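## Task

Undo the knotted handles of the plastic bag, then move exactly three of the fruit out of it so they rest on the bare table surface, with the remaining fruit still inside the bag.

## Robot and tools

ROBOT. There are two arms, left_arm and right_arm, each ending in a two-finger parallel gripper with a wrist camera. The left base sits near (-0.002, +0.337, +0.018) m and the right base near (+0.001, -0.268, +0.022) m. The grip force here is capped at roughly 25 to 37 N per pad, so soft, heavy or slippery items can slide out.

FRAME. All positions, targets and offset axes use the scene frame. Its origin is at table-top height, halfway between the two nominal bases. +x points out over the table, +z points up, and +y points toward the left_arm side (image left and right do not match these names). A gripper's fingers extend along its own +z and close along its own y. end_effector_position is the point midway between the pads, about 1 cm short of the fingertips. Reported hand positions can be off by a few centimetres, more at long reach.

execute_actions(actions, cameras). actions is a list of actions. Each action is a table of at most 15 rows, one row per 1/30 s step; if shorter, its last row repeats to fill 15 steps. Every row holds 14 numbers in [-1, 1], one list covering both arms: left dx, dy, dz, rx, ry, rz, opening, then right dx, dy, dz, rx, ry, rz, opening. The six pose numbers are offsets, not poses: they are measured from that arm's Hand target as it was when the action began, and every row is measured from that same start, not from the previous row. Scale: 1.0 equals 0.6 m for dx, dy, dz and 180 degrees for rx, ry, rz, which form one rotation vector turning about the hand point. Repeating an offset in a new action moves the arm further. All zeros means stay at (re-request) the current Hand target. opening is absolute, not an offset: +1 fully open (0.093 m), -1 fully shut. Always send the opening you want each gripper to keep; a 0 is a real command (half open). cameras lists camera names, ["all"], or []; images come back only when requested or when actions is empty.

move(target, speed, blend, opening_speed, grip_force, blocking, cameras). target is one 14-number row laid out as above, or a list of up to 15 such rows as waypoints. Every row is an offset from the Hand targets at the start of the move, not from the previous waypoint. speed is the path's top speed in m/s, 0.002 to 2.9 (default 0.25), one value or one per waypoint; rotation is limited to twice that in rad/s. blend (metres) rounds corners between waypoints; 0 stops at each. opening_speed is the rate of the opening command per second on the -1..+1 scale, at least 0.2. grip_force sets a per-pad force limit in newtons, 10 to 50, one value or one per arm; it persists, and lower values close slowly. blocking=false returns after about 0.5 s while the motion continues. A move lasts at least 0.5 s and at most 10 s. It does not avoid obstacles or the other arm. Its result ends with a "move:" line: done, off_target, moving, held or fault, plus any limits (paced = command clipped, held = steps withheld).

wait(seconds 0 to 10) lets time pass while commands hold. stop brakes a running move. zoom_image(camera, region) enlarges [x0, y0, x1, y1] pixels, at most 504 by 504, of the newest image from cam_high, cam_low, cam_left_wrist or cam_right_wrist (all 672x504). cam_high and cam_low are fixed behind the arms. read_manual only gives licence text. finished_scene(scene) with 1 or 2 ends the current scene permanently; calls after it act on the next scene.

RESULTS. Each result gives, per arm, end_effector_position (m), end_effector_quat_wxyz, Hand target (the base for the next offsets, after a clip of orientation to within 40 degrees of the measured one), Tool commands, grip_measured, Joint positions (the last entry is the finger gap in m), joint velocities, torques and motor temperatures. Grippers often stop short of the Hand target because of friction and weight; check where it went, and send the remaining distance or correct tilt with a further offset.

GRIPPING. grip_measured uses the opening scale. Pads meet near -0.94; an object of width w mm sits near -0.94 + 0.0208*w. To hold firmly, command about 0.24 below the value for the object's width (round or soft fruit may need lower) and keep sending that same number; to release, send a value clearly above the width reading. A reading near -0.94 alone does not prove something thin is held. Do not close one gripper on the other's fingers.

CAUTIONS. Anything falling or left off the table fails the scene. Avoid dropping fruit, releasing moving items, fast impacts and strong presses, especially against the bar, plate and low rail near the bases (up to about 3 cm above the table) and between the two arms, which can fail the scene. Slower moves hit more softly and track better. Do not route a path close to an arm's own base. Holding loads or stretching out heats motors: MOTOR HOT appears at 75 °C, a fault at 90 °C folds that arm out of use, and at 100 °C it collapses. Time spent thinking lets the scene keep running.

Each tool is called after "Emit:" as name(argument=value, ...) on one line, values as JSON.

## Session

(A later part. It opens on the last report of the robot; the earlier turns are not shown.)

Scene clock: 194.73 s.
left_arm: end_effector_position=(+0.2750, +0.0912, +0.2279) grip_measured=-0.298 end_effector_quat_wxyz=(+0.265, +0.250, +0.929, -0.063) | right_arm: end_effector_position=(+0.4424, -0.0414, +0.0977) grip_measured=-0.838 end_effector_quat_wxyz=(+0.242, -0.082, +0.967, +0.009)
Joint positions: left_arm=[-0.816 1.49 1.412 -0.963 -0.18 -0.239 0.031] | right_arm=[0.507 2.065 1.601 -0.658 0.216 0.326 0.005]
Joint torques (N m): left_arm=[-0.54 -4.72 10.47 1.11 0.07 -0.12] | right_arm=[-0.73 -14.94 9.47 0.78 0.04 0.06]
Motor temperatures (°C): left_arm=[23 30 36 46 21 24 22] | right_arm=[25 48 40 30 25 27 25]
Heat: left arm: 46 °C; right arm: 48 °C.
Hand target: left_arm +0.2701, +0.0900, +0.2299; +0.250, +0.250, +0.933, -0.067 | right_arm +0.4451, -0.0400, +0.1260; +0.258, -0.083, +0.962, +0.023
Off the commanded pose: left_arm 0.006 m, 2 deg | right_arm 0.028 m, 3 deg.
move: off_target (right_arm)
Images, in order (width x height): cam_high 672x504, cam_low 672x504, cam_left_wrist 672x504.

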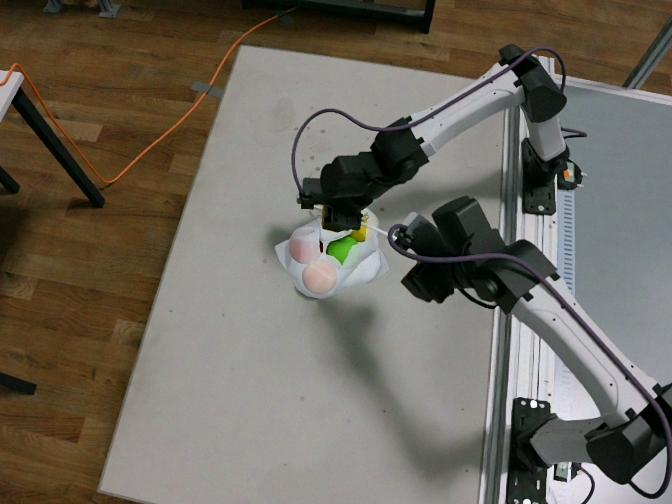

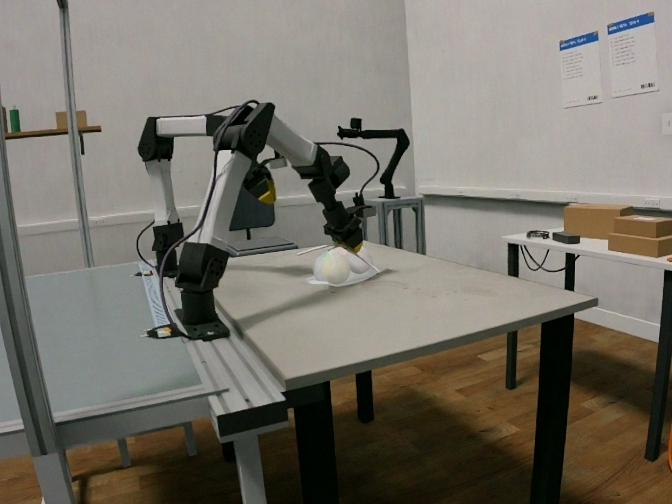

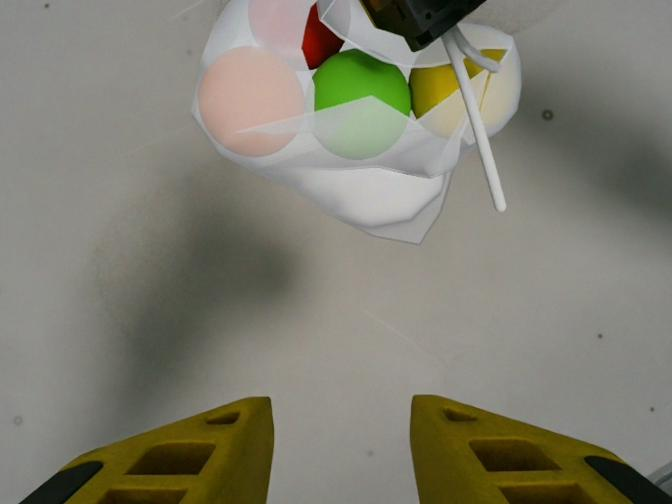

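Emit:
move(target=[0,0,0,0,0,0,-0.3,0.033,0.0167,0.0817,0,0,0,-1], speed=0.06, cameras=["cam_left_wrist","cam_low","cam_right_wrist"])

Emit:
zoom_image(camera="cam_left_wrist", region=[180, 0, 540, 260])

Emit:
zoom_image(camera="cam_low", region=[290, 220, 410, 300])

Scene clock: 209.87 s.
left_arm: end_effector_position=(+0.2748, +0.0913, +0.2278) grip_measured=-0.298 end_effector_quat_wxyz=(+0.264, +0.250, +0.929, -0.063) | right_arm: end_effector_position=(+0.4637, -0.0301, +0.1791) grip_measured=-0.839 end_effector_quat_wxyz=(+0.271, -0.078, +0.959, +0.024)
Joint positions: left_arm=[-0.816 1.49 1.412 -0.963 -0.18 -0.239 0.031] | right_arm=[0.507 2.084 1.924 -0.894 0.214 0.324 0.005]
Joint torques (N m): left_arm=[-0.51 -4.77 10.41 1.06 0.1 -0.12] | right_arm=[-0.81 -9.58 9.88 0.89 0.06 0.08]
Heat: left arm: 42 °C; right arm: 52 °C.
Hand target: left_arm +0.2700, +0.0900, +0.2299; +0.249, +0.250, +0.933, -0.067 | right_arm +0.4648, -0.0300, +0.1750; +0.258, -0.083, +0.962, +0.023
Off the commanded pose: left_arm 0.005 m, 2 deg | right_arm 0.004 m, 2 deg.
move: done
Images, in order (width x height): cam_low 672x504, cam_left_wrist 672x504, cam_right_wrist 672x504.

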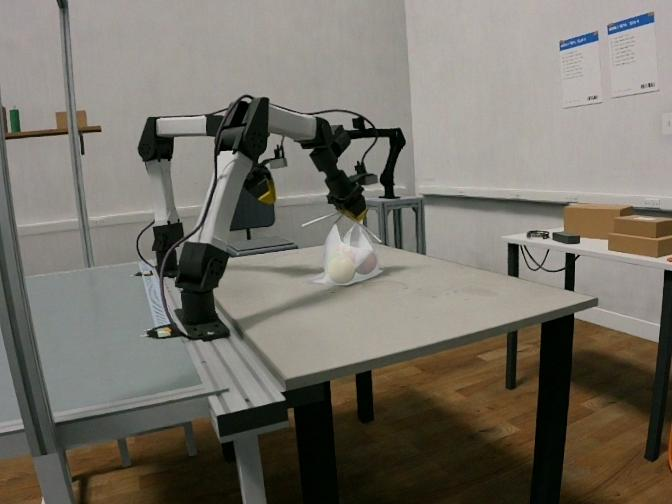

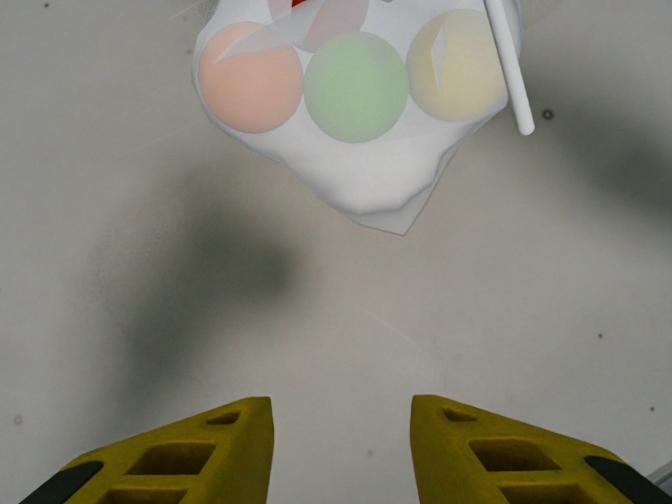

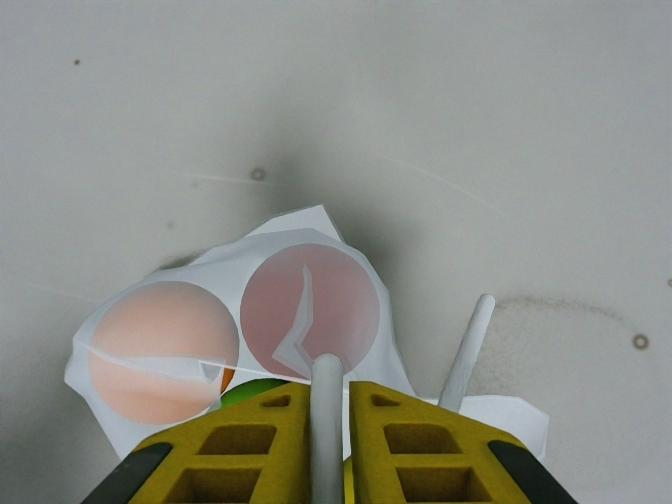

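Scaled by 1.400 from the camera's 672x504 image, which has a finer 960x720 frame.

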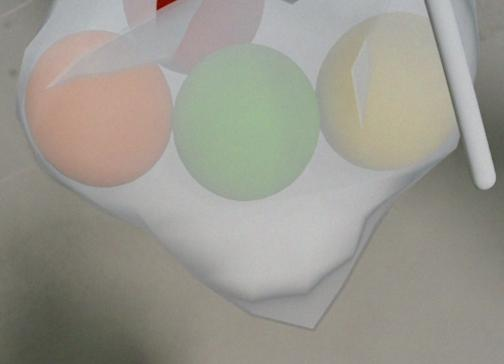

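Scaled by 4.200 from the camera's 672x504 image, which has a finer 960x720 frame.

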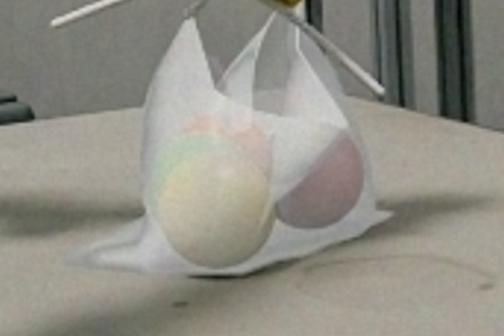

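Emit:
zoom_image(camera="cam_low", region=[290, 175, 400, 295])

Emit:
execute_actions(actions=[])

Emit:
zoom_image(camera="cam_high", region=[240, 170, 420, 320])

Scaled by 4.200 from the camera's 672x504 image, which has a finer 960x720 frame.

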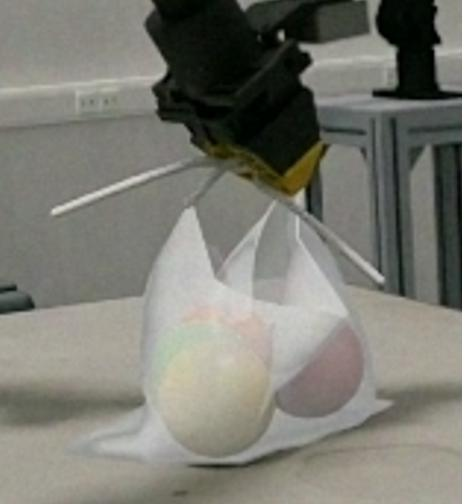

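Scene clock: 212.87 s.
left_arm: end_effector_position=(+0.2748, +0.0913, +0.2278) grip_measured=-0.298 end_effector_quat_wxyz=(+0.264, +0.250, +0.929, -0.063) | right_arm: end_effector_position=(+0.4635, -0.0302, +0.1791) grip_measured=-0.839 end_effector_quat_wxyz=(+0.270, -0.078, +0.959, +0.024)
Joint positions: left_arm=[-0.816 1.49 1.412 -0.963 -0.18 -0.239 0.031] | right_arm=[0.507 2.084 1.924 -0.895 0.214 0.324 0.005]
Joint velocities: within noise
Joint torques (N m): left_arm=[-0.5 -4.66 10.41 1.06 0.06 -0.15] | right_arm=[-0.9 -9.55 9.91 0.87 0.05 0.07]
Motor temperatures (°C): left_arm=[23 30 40 42 21 24 22] | right_arm=[25 51 41 29 25 27 25]
Heat: left arm: 42 °C; right arm: 51 °C.
Hand target: left_arm +0.2700, +0.0900, +0.2299; +0.249, +0.250, +0.933, -0.067 | right_arm +0.4648, -0.0300, +0.1750; +0.258, -0.083, +0.962, +0.023
Tool commands: left_gripper/opening=-0.3 right_gripper/opening=-1.0
Off the commanded pose: left_arm 0.005 m, 2 deg | right_arm 0.004 m, 2 deg.

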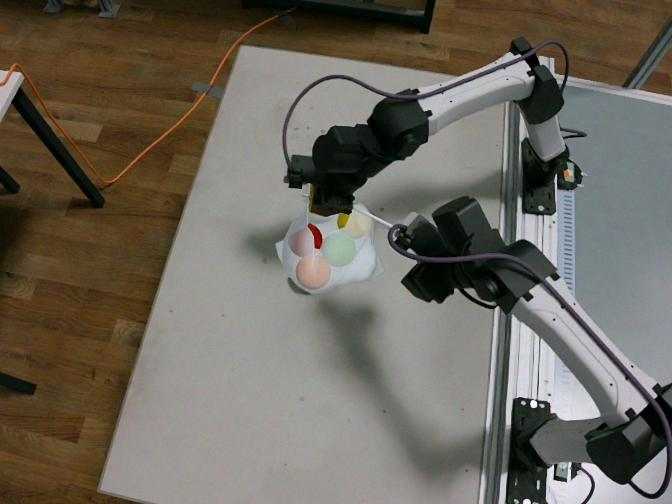

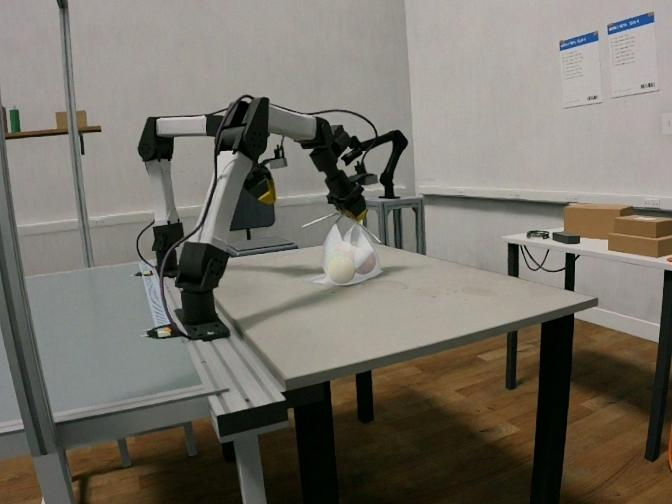

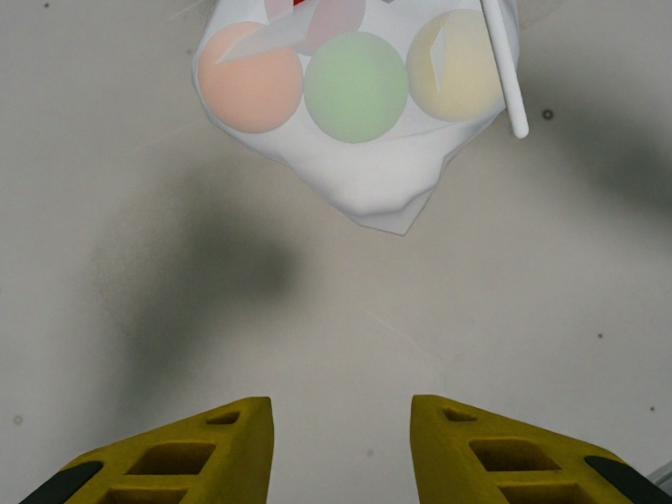

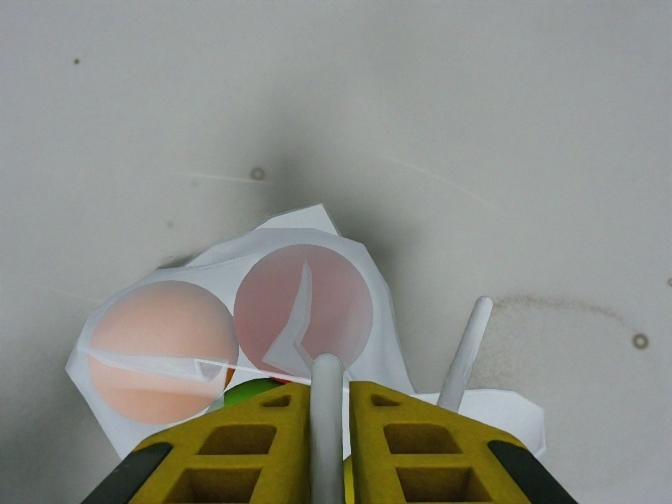

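Scaled by 2.800 from the camera's 672x504 image, which has a finer 960x720 frame.

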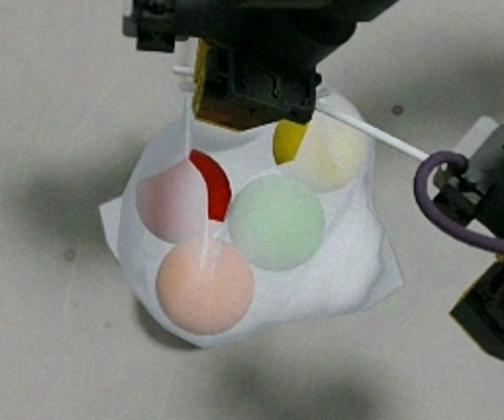

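Emit:
move(target=[0.05,0.133,-0.05,0.1317,-0.4868,-0.4486,-0.3,0,0,0,0,0,0,-1], speed=0.3, cameras=["cam_left_wrist","cam_high"])

Scene clock: 234.63 s.
left_arm: end_effector_position=(+0.2938, +0.1704, +0.1858) grip_measured=-0.298 end_effector_quat_wxyz=(+0.616, +0.754, +0.193, +0.118) | right_arm: end_effector_position=(+0.4635, -0.0301, +0.1790) grip_measured=-0.840 end_effector_quat_wxyz=(+0.270, -0.079, +0.959, +0.024)
Joint positions: left_arm=[-0.089 1.261 0.482 0.368 0.997 1.877 0.031] | right_arm=[0.507 2.084 1.924 -0.895 0.214 0.324 0.005]
Joint torques (N m): left_arm=[0.24 -2.82 9.36 2.25 0.61 0.13] | right_arm=[-0.92 -9.55 9.95 0.89 0.02 0.07]
Heat: left arm: 41 °C; right arm: 49 °C.
Hand target: left_arm +0.3000, +0.1697, +0.1999; +0.628, +0.748, +0.166, +0.139 | right_arm +0.4648, -0.0299, +0.1750; +0.258, -0.083, +0.962, +0.023
Off the commanded pose: left_arm 0.015 m, 4 deg | right_arm 0.004 m, 2 deg.
move: off_target (left_arm)
Images, in order (width x height): cam_high 672x504, cam_left_wrist 672x504.

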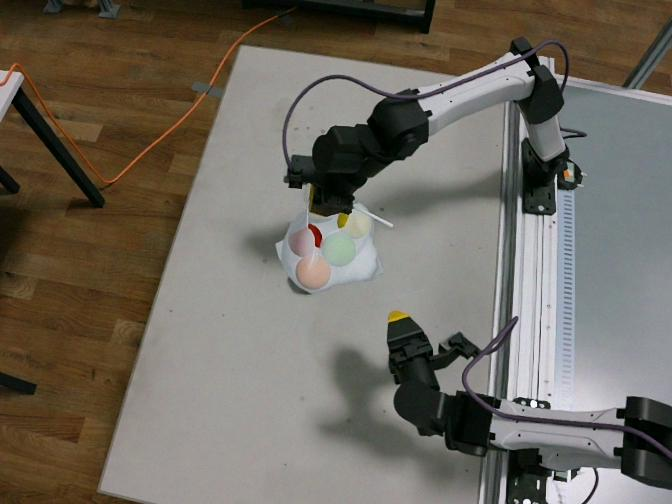

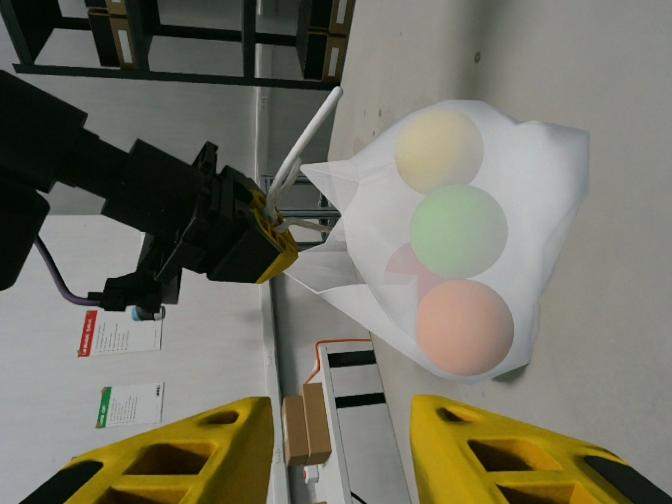

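Emit:
zoom_image(camera="cam_left_wrist", region=[180, 70, 400, 300])

Emit:
zoom_image(camera="cam_left_wrist", region=[240, 80, 350, 190])

Emit:
zoom_image(camera="cam_left_wrist", region=[250, 160, 350, 260])

Scaled by 2.191 from the camera's 672x504 image, which has a finer 960x720 frame.

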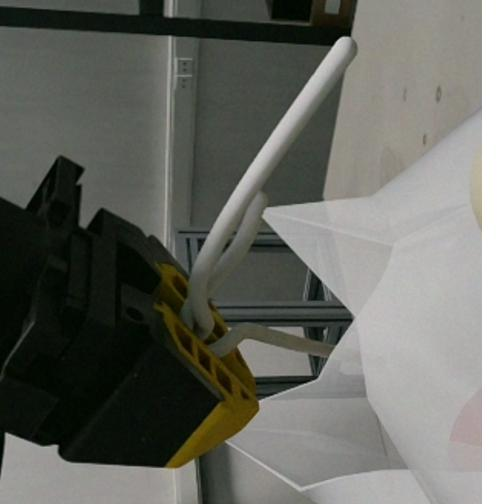

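Scaled by 4.582 from the camera's 672x504 image, which has a finer 960x720 frame.

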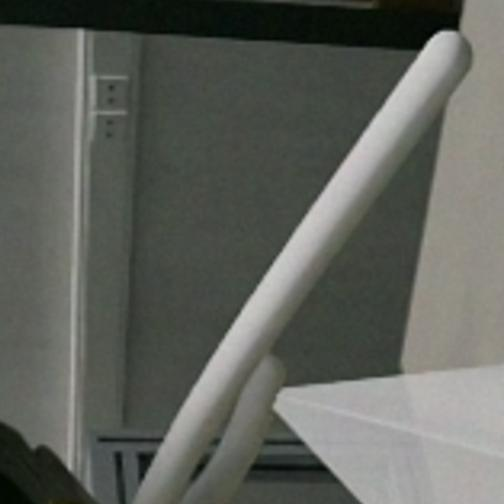

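Scaled by 5.040 from the camera's 672x504 image, which has a finer 960x720 frame.

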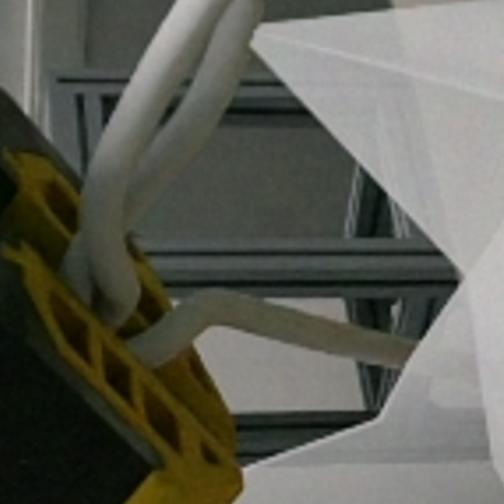

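Emit:
move(target=[0,0,0,0,0,0,-0.3,0,0,0.05,0,0,0,-1], speed=0.05, cameras=["cam_left_wrist","cam_low"])

Emit:
zoom_image(camera="cam_left_wrist", region=[180, 70, 400, 300])

Emit:
zoom_image(camera="cam_low", region=[290, 175, 400, 295])

Scene clock: 266.50 s.
left_arm: end_effector_position=(+0.2937, +0.1703, +0.1859) grip_measured=-0.298 end_effector_quat_wxyz=(+0.617, +0.754, +0.193, +0.118) | right_arm: end_effector_position=(+0.4632, -0.0310, +0.2074) grip_measured=-0.841 end_effector_quat_wxyz=(+0.267, -0.079, +0.960, +0.023)
Joint positions: left_arm=[-0.089 1.261 0.482 0.368 0.998 1.877 0.031] | right_arm=[0.507 2.108 2.079 -1.032 0.213 0.324 0.005]
Joint torques (N m): left_arm=[0.31 -2.81 9.32 2.27 0.59 0.12] | right_arm=[-0.73 -9.68 10.04 0.89 0.04 0.05]
Heat: left arm: 46 °C; right arm: 47 °C.
Hand target: left_arm +0.3000, +0.1697, +0.1999; +0.628, +0.748, +0.166, +0.139 | right_arm +0.4648, -0.0300, +0.2049; +0.258, -0.083, +0.962, +0.023
Off the commanded pose: left_arm 0.015 m, 4 deg | right_arm 0.003 m, 1 deg.
move: off_target (left_arm)
Images, in order (width x height): cam_low 672x504, cam_left_wrist 672x504.

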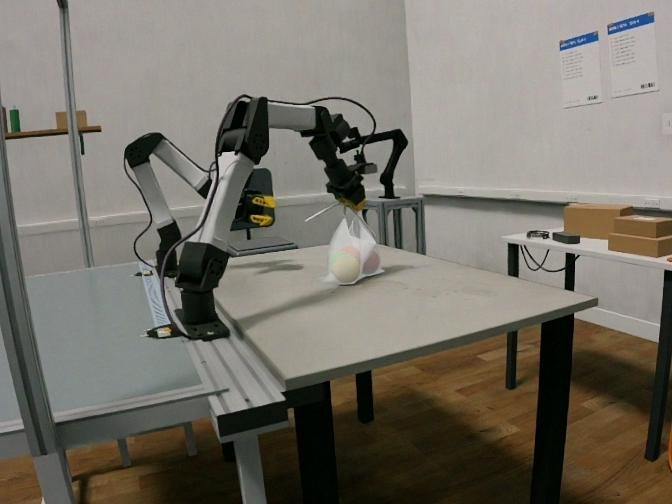

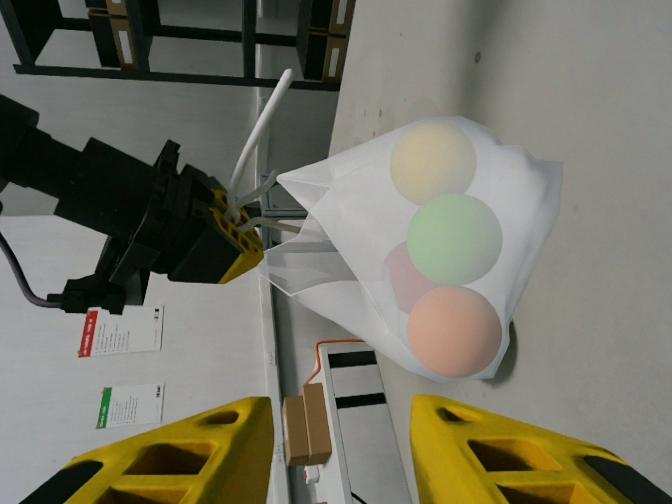

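Scaled by 2.191 from the camera's 672x504 image, which has a finer 960x720 frame.

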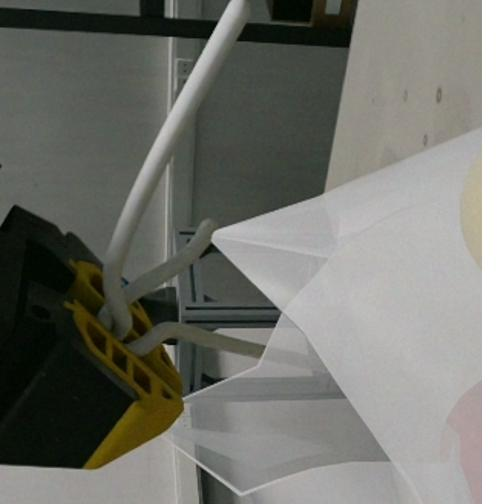

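Scaled by 4.200 from the camera's 672x504 image, which has a finer 960x720 frame.

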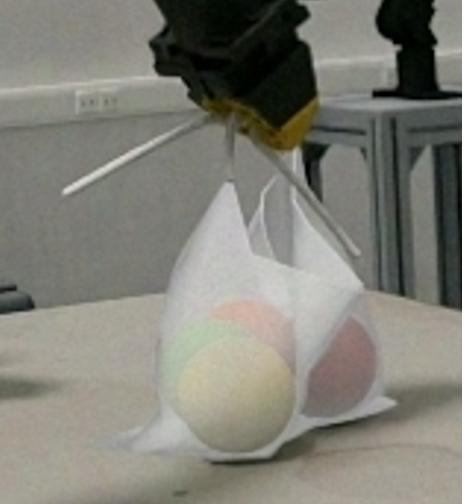

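Emit:
move(target=[0,0,0,0,0,0,-0.3,0,0,0.05,0,0,0,-1], speed=0.05, cameras=["cam_left_wrist","cam_low"])

Emit:
zoom_image(camera="cam_left_wrist", region=[150, 50, 400, 300])

Emit:
zoom_image(camera="cam_low", region=[290, 175, 400, 295])

Scene clock: 271.97 s.
left_arm: end_effector_position=(+0.2937, +0.1703, +0.1859) grip_measured=-0.298 end_effector_quat_wxyz=(+0.617, +0.754, +0.193, +0.118) | right_arm: end_effector_position=(+0.4636, -0.0311, +0.2363) grip_measured=-0.841 end_effector_quat_wxyz=(+0.265, -0.080, +0.961, +0.022)
Joint positions: left_arm=[-0.089 1.261 0.482 0.368 0.998 1.877 0.031] | right_arm=[0.507 2.164 2.29 -1.192 0.212 0.324 0.005]
Joint torques (N m): left_arm=[0.24 -2.82 9.32 2.29 0.56 0.1] | right_arm=[-0.68 -10.03 9.74 0.88 0.09 0.03]
Motor temperatures (°C): left_arm=[23 27 39 46 22 24 22] | right_arm=[25 46 42 28 25 27 25]
Heat: left arm: 46 °C; right arm: 46 °C.
Hand target: left_arm +0.3000, +0.1697, +0.1999; +0.628, +0.748, +0.166, +0.139 | right_arm +0.4649, -0.0300, +0.2351; +0.259, -0.083, +0.962, +0.023
Off the commanded pose: left_arm 0.015 m, 4 deg | right_arm 0.002 m, 1 deg.
move: off_target (left_arm)
Images, in order (width x height): cam_low 672x504, cam_left_wrist 672x504.

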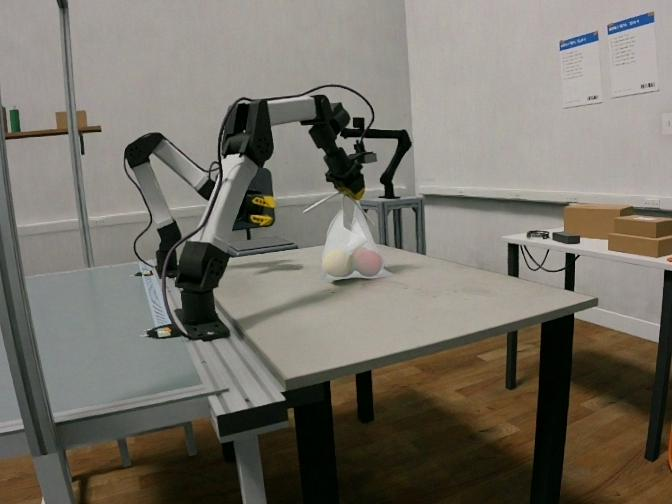

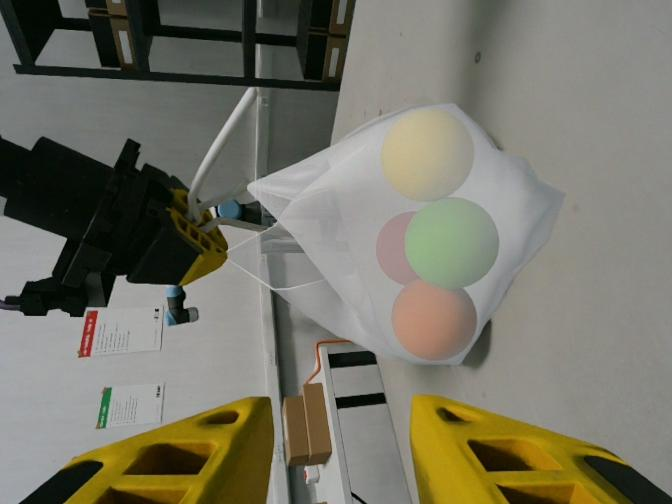

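Scaled by 2.016 from the camera's 672x504 image, which has a finer 960x720 frame.

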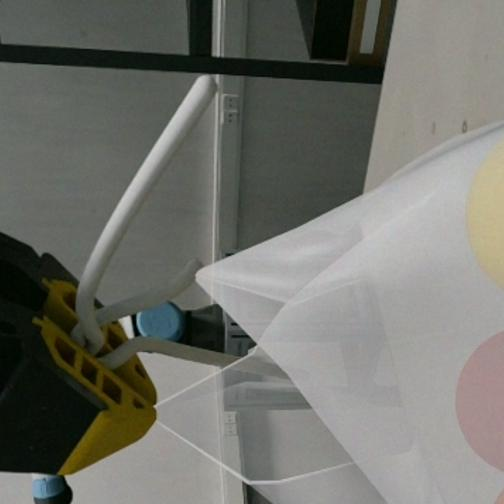

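Scaled by 4.200 from the camera's 672x504 image, which has a finer 960x720 frame.

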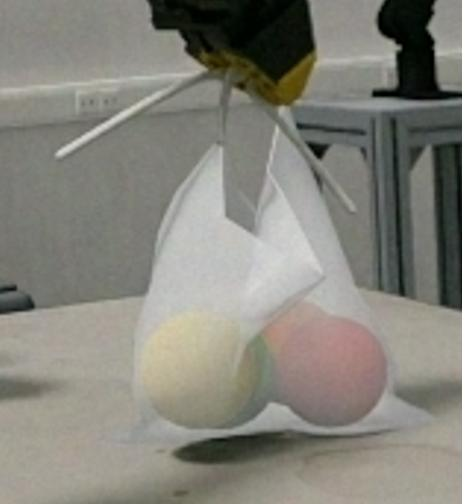

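Emit:
move(target=[0,0,0,0,0,0,-0.3,-0.067,0,-0.035,0.246,0.0434,-0.433,-1], speed=0.2, cameras=["cam_left_wrist","cam_low","cam_high"])

Emit:
zoom_image(camera="cam_left_wrist", region=[150, 50, 400, 300])

Emit:
zoom_image(camera="cam_low", region=[290, 175, 400, 295])

Scene clock: 292.80 s.
left_arm: end_effector_position=(+0.2937, +0.1703, +0.1859) grip_measured=-0.298 end_effector_quat_wxyz=(+0.617, +0.754, +0.193, +0.118) | right_arm: end_effector_position=(+0.4259, -0.0342, +0.1920) grip_measured=-0.842 end_effector_quat_wxyz=(+0.154, +0.624, +0.748, +0.166)
Joint positions: left_arm=[-0.089 1.261 0.482 0.368 0.998 1.877 0.031] | right_arm=[0.542 2.037 1.948 -1.069 0.217 1.925 0.005]
Joint torques (N m): left_arm=[0.28 -2.76 9.29 2.29 0.58 0.09] | right_arm=[0.83 -15.04 5.44 1.19 0.3 0.2]
Heat: left arm: 47 °C; right arm: 47 °C.
Hand target: left_arm +0.3000, +0.1697, +0.1999; +0.628, +0.748, +0.166, +0.139 | right_arm +0.4246, -0.0299, +0.2140; +0.167, +0.622, +0.739, +0.198
Off the commanded pose: left_arm 0.015 m, 4 deg | right_arm 0.023 m, 4 deg.
move: off_target (left_arm, right_arm)
Images, in order (width x height): cam_high 672x504, cam_low 672x504, cam_left_wrist 672x504.

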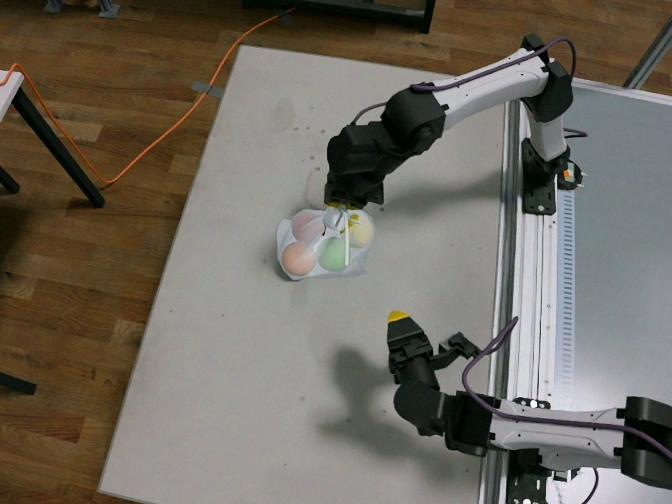

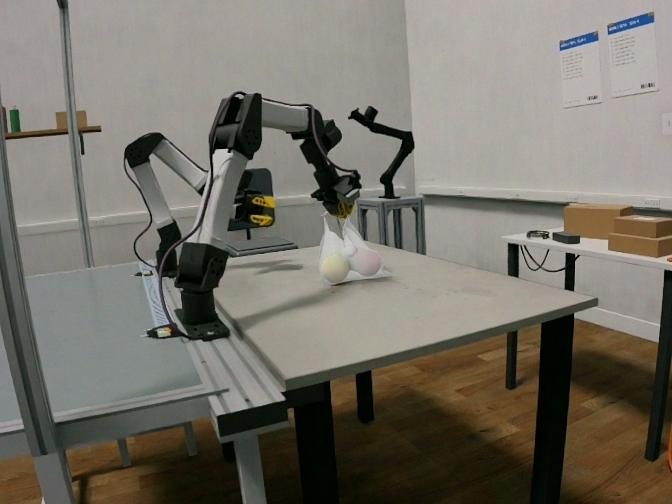

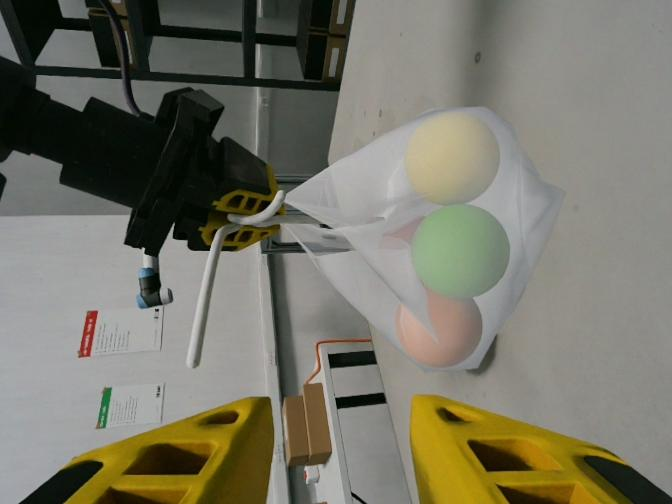

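Scaled by 2.016 from the camera's 672x504 image, which has a finer 960x720 frame.

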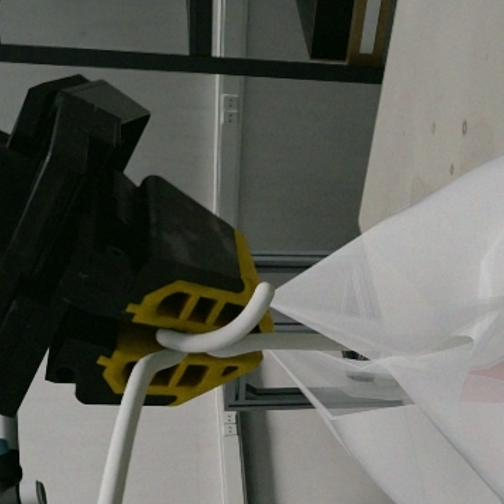

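Scaled by 4.200 from the camera's 672x504 image, which has a finer 960x720 frame.

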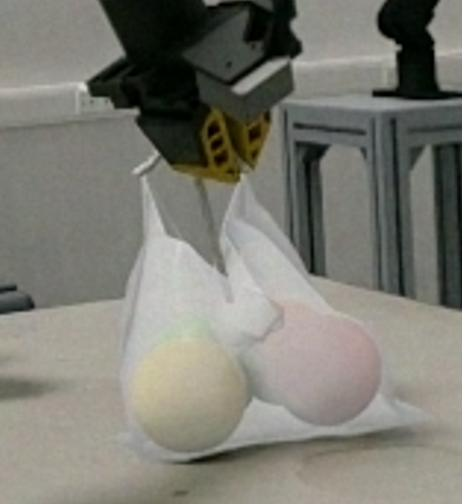

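Emit:
zoom_image(camera="cam_left_wrist", region=[180, 170, 310, 270])

Emit:
zoom_image(camera="cam_high", region=[260, 160, 420, 300])

Scaled by 3.877 from the camera's 672x504 image, which has a finer 960x720 frame.

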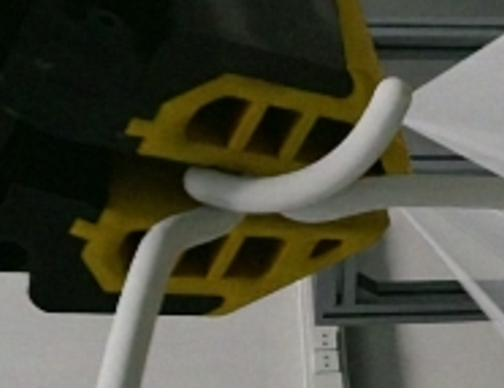

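Scaled by 3.150 from the camera's 672x504 image, which has a finer 960x720 frame.

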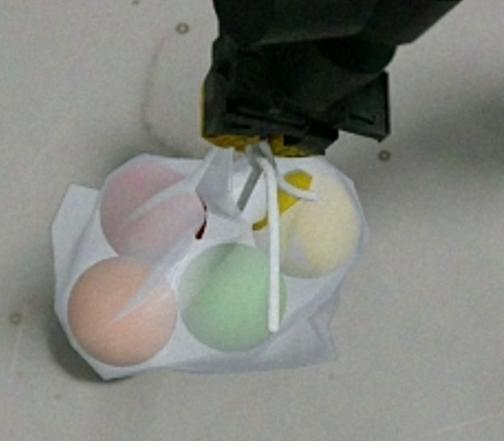

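Emit:
move(target=[0,0,0,0,0,0,-0.3,0,0,0,0.1305,0.141,-0.0064,-1], speed=0.2, cameras=["cam_left_wrist","cam_low","cam_high"])

Emit:
zoom_image(camera="cam_left_wrist", region=[150, 110, 350, 310])

Emit:
zoom_image(camera="cam_low", region=[290, 175, 400, 295])

Emit:
zoom_image(camera="cam_high", region=[260, 160, 420, 300])

Scene clock: 310.63 s.
left_arm: end_effector_position=(+0.2937, +0.1703, +0.1859) grip_measured=-0.298 end_effector_quat_wxyz=(+0.617, +0.754, +0.193, +0.118) | right_arm: end_effector_position=(+0.4239, -0.0328, +0.2126) grip_measured=-0.843 end_effector_quat_wxyz=(-0.112, +0.676, +0.700, +0.200)
Joint positions: left_arm=[-0.089 1.261 0.482 0.368 0.998 1.877 0.031] | right_arm=[0.356 2.204 2.312 -1.386 -0.341 1.984 0.005]
Joint torques (N m): left_arm=[0.25 -2.73 9.28 2.27 0.58 0.1] | right_arm=[-0.62 -9.92 9.36 0.54 -0.47 0.19]
Motor temperatures (°C): left_arm=[23 27 40 48 22 24 22] | right_arm=[25 52 41 29 25 27 25]
Heat: left arm: 48 °C; right arm: 52 °C.
Hand target: left_arm +0.3000, +0.1697, +0.1999; +0.628, +0.748, +0.165, +0.139 | right_arm +0.4247, -0.0300, +0.2140; -0.126, +0.678, +0.696, +0.201
Off the commanded pose: left_arm 0.015 m, 4 deg | right_arm 0.003 m, 2 deg.
move: off_target (left_arm)
Images, in order (width x height): cam_high 672x504, cam_low 672x504, cam_left_wrist 672x504.

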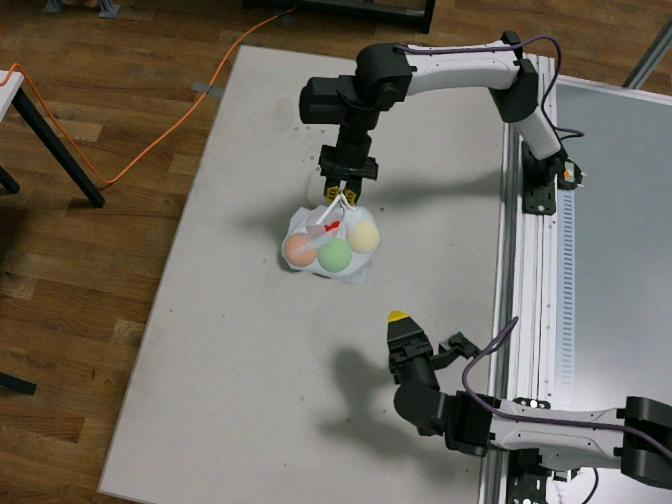

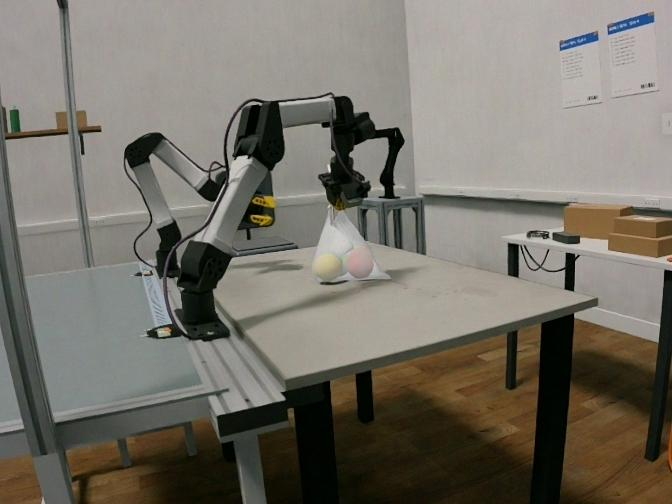

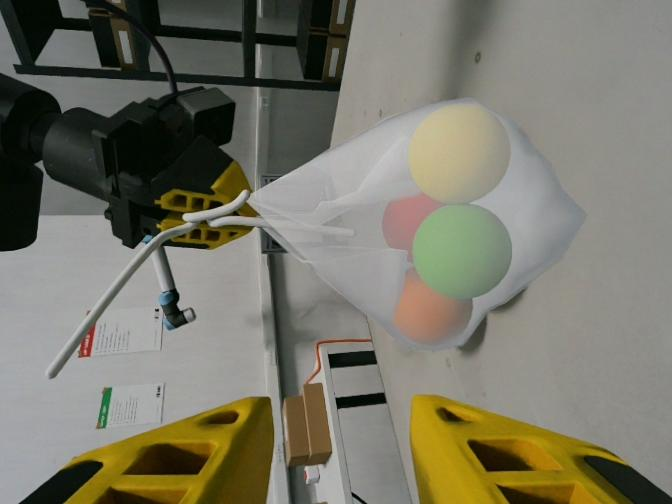

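Scaled by 2.520 from the camera's 672x504 image, which has a finer 960x720 frame.

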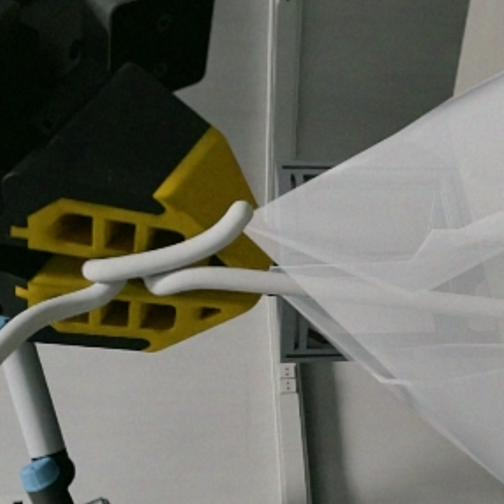

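Scaled by 4.200 from the camera's 672x504 image, which has a finer 960x720 frame.

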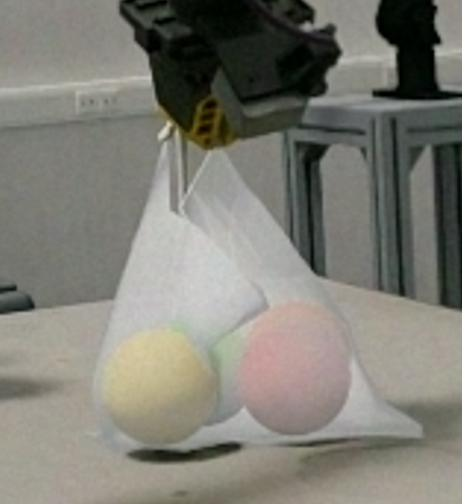

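Scaled by 3.150 from the camera's 672x504 image, which has a finer 960x720 frame.

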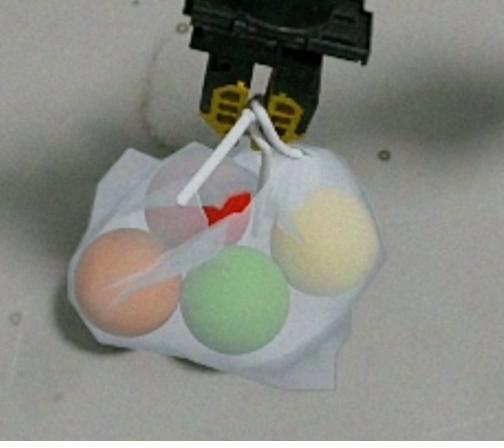

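Emit:
move(target=[0.12,-0.156,0.028,-0.1676,0.4616,0.0431,-0.3,0,0,0,0,0,0,-1], speed=0.2, cameras=["cam_left_wrist","cam_low","cam_high"])

Emit:
zoom_image(camera="cam_left_wrist", region=[200, 150, 500, 450])

Emit:
zoom_image(camera="cam_high", region=[260, 160, 420, 300])

Scene clock: 328.97 s.
left_arm: end_effector_position=(+0.3649, +0.0813, +0.2064) grip_measured=-0.298 end_effector_quat_wxyz=(+0.494, +0.464, +0.621, -0.396) | right_arm: end_effector_position=(+0.4235, -0.0329, +0.2125) grip_measured=-0.843 end_effector_quat_wxyz=(-0.113, +0.677, +0.700, +0.199)
Joint positions: left_arm=[-0.295 1.68 0.928 0.368 0.982 0.305 0.031] | right_arm=[0.356 2.204 2.312 -1.387 -0.341 1.984 0.005]
Joint torques (N m): left_arm=[-0.77 -6 9.7 2.33 0.19 -0.08] | right_arm=[-0.66 -10 9.24 0.5 -0.45 0.21]
Heat: left arm: 48 °C; right arm: 49 °C.
Hand target: left_arm +0.3721, +0.0762, +0.2168; +0.510, +0.466, +0.608, -0.391 | right_arm +0.4246, -0.0300, +0.2139; -0.126, +0.678, +0.696, +0.201
Off the commanded pose: left_arm 0.014 m, 2 deg | right_arm 0.003 m, 2 deg.
move: off_target (left_arm)
Images, in order (width x height): cam_high 672x504, cam_low 672x504, cam_left_wrist 672x504.

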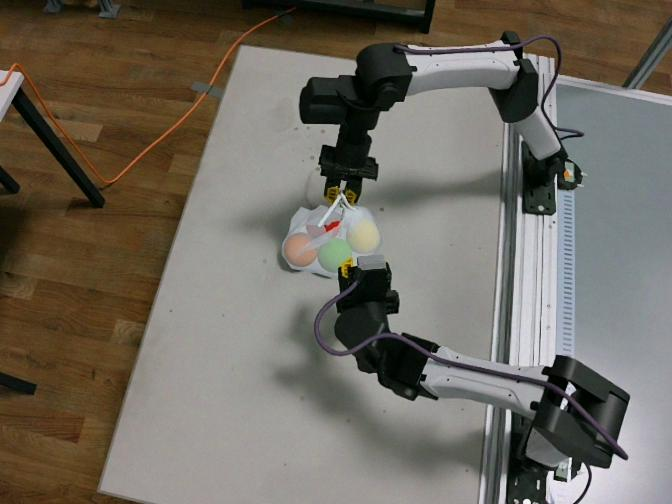

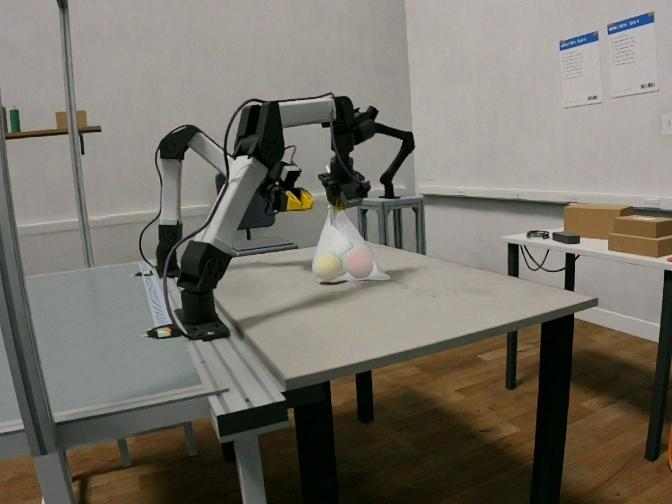

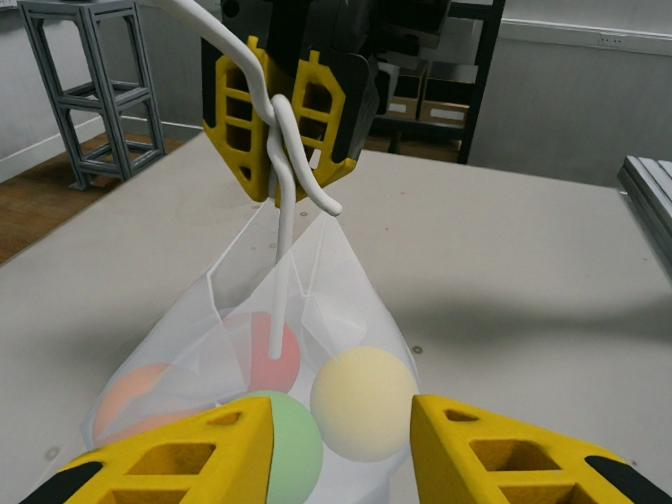

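Scaled by 1.680 from the camera's 672x504 image, which has a finer 960x720 frame.

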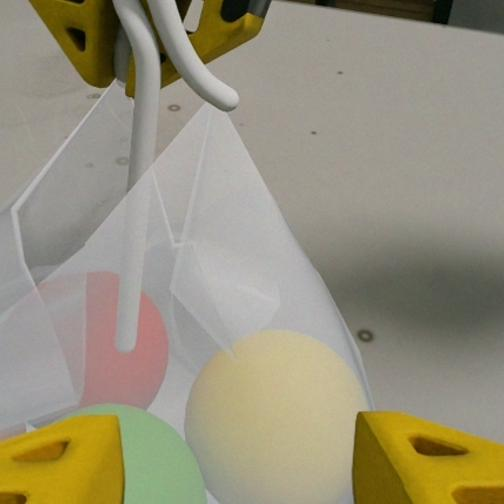

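Scaled by 3.150 from the camera's 672x504 image, which has a finer 960x720 frame.

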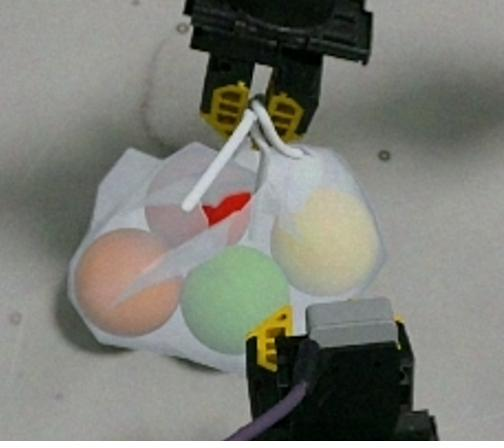

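Emit:
zoom_image(camera="cam_left_wrist", region=[200, 40, 400, 240])

Scaled by 2.520 from the camera's 672x504 image, which has a finer 960x720 frame.

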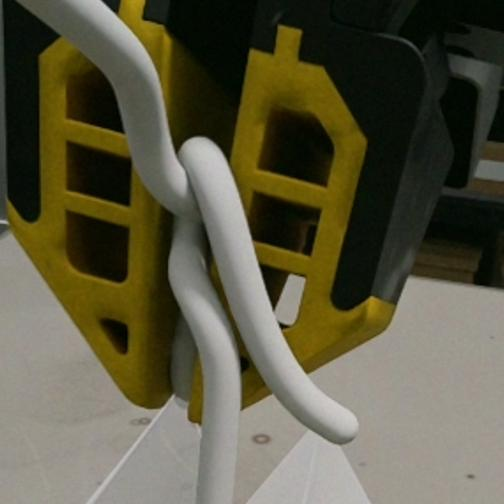

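Emit:
move(target=[0.0265,-0.09,-0.0026,0,0,0,-0.3,0,0,0,0,0,0,-1], speed=0.1, cameras=["cam_left_wrist"])

Emit:
zoom_image(camera="cam_left_wrist", region=[200, 200, 480, 480])

Scene clock: 345.70 s.
left_arm: end_effector_position=(+0.3775, +0.0279, +0.2020) grip_measured=-0.298 end_effector_quat_wxyz=(+0.485, +0.467, +0.622, -0.399) | right_arm: end_effector_position=(+0.4235, -0.0329, +0.2125) grip_measured=-0.843 end_effector_quat_wxyz=(-0.113, +0.677, +0.700, +0.199)
Joint positions: left_arm=[-0.421 1.803 1.051 0.404 0.875 0.242 0.031] | right_arm=[0.356 2.204 2.312 -1.387 -0.341 1.984 0.005]
Joint torques (N m): left_arm=[-0.4 -6.8 10.17 2.53 0.03 -0.11] | right_arm=[-0.62 -9.96 9.31 0.53 -0.43 0.18]
Heat: left arm: 49 °C; right arm: 48 °C.
Hand target: left_arm +0.3880, +0.0222, +0.2152; +0.510, +0.466, +0.608, -0.391 | right_arm +0.4247, -0.0300, +0.2139; -0.126, +0.678, +0.696, +0.201
Off the commanded pose: left_arm 0.018 m, 3 deg | right_arm 0.003 m, 2 deg.
move: off_target (left_arm)
Images, in order (width x height): cam_left_wrist 672x504.

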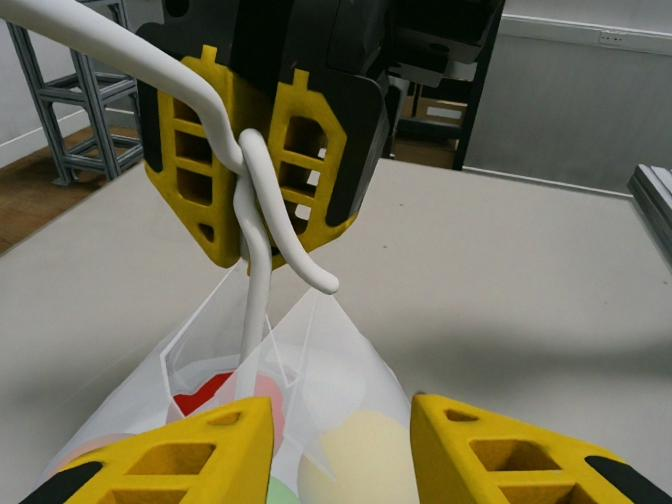

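Scaled by 1.800 from the camera's 672x504 image, which has a finer 960x720 frame.

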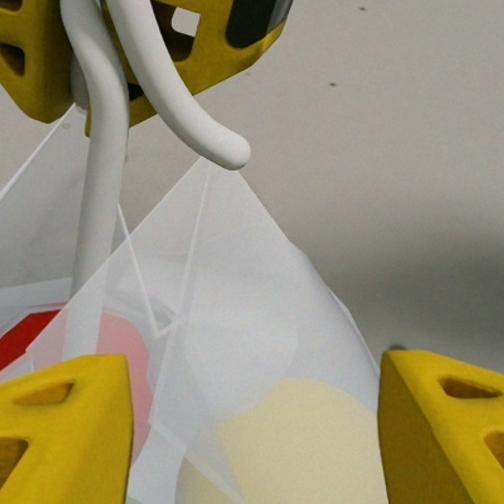

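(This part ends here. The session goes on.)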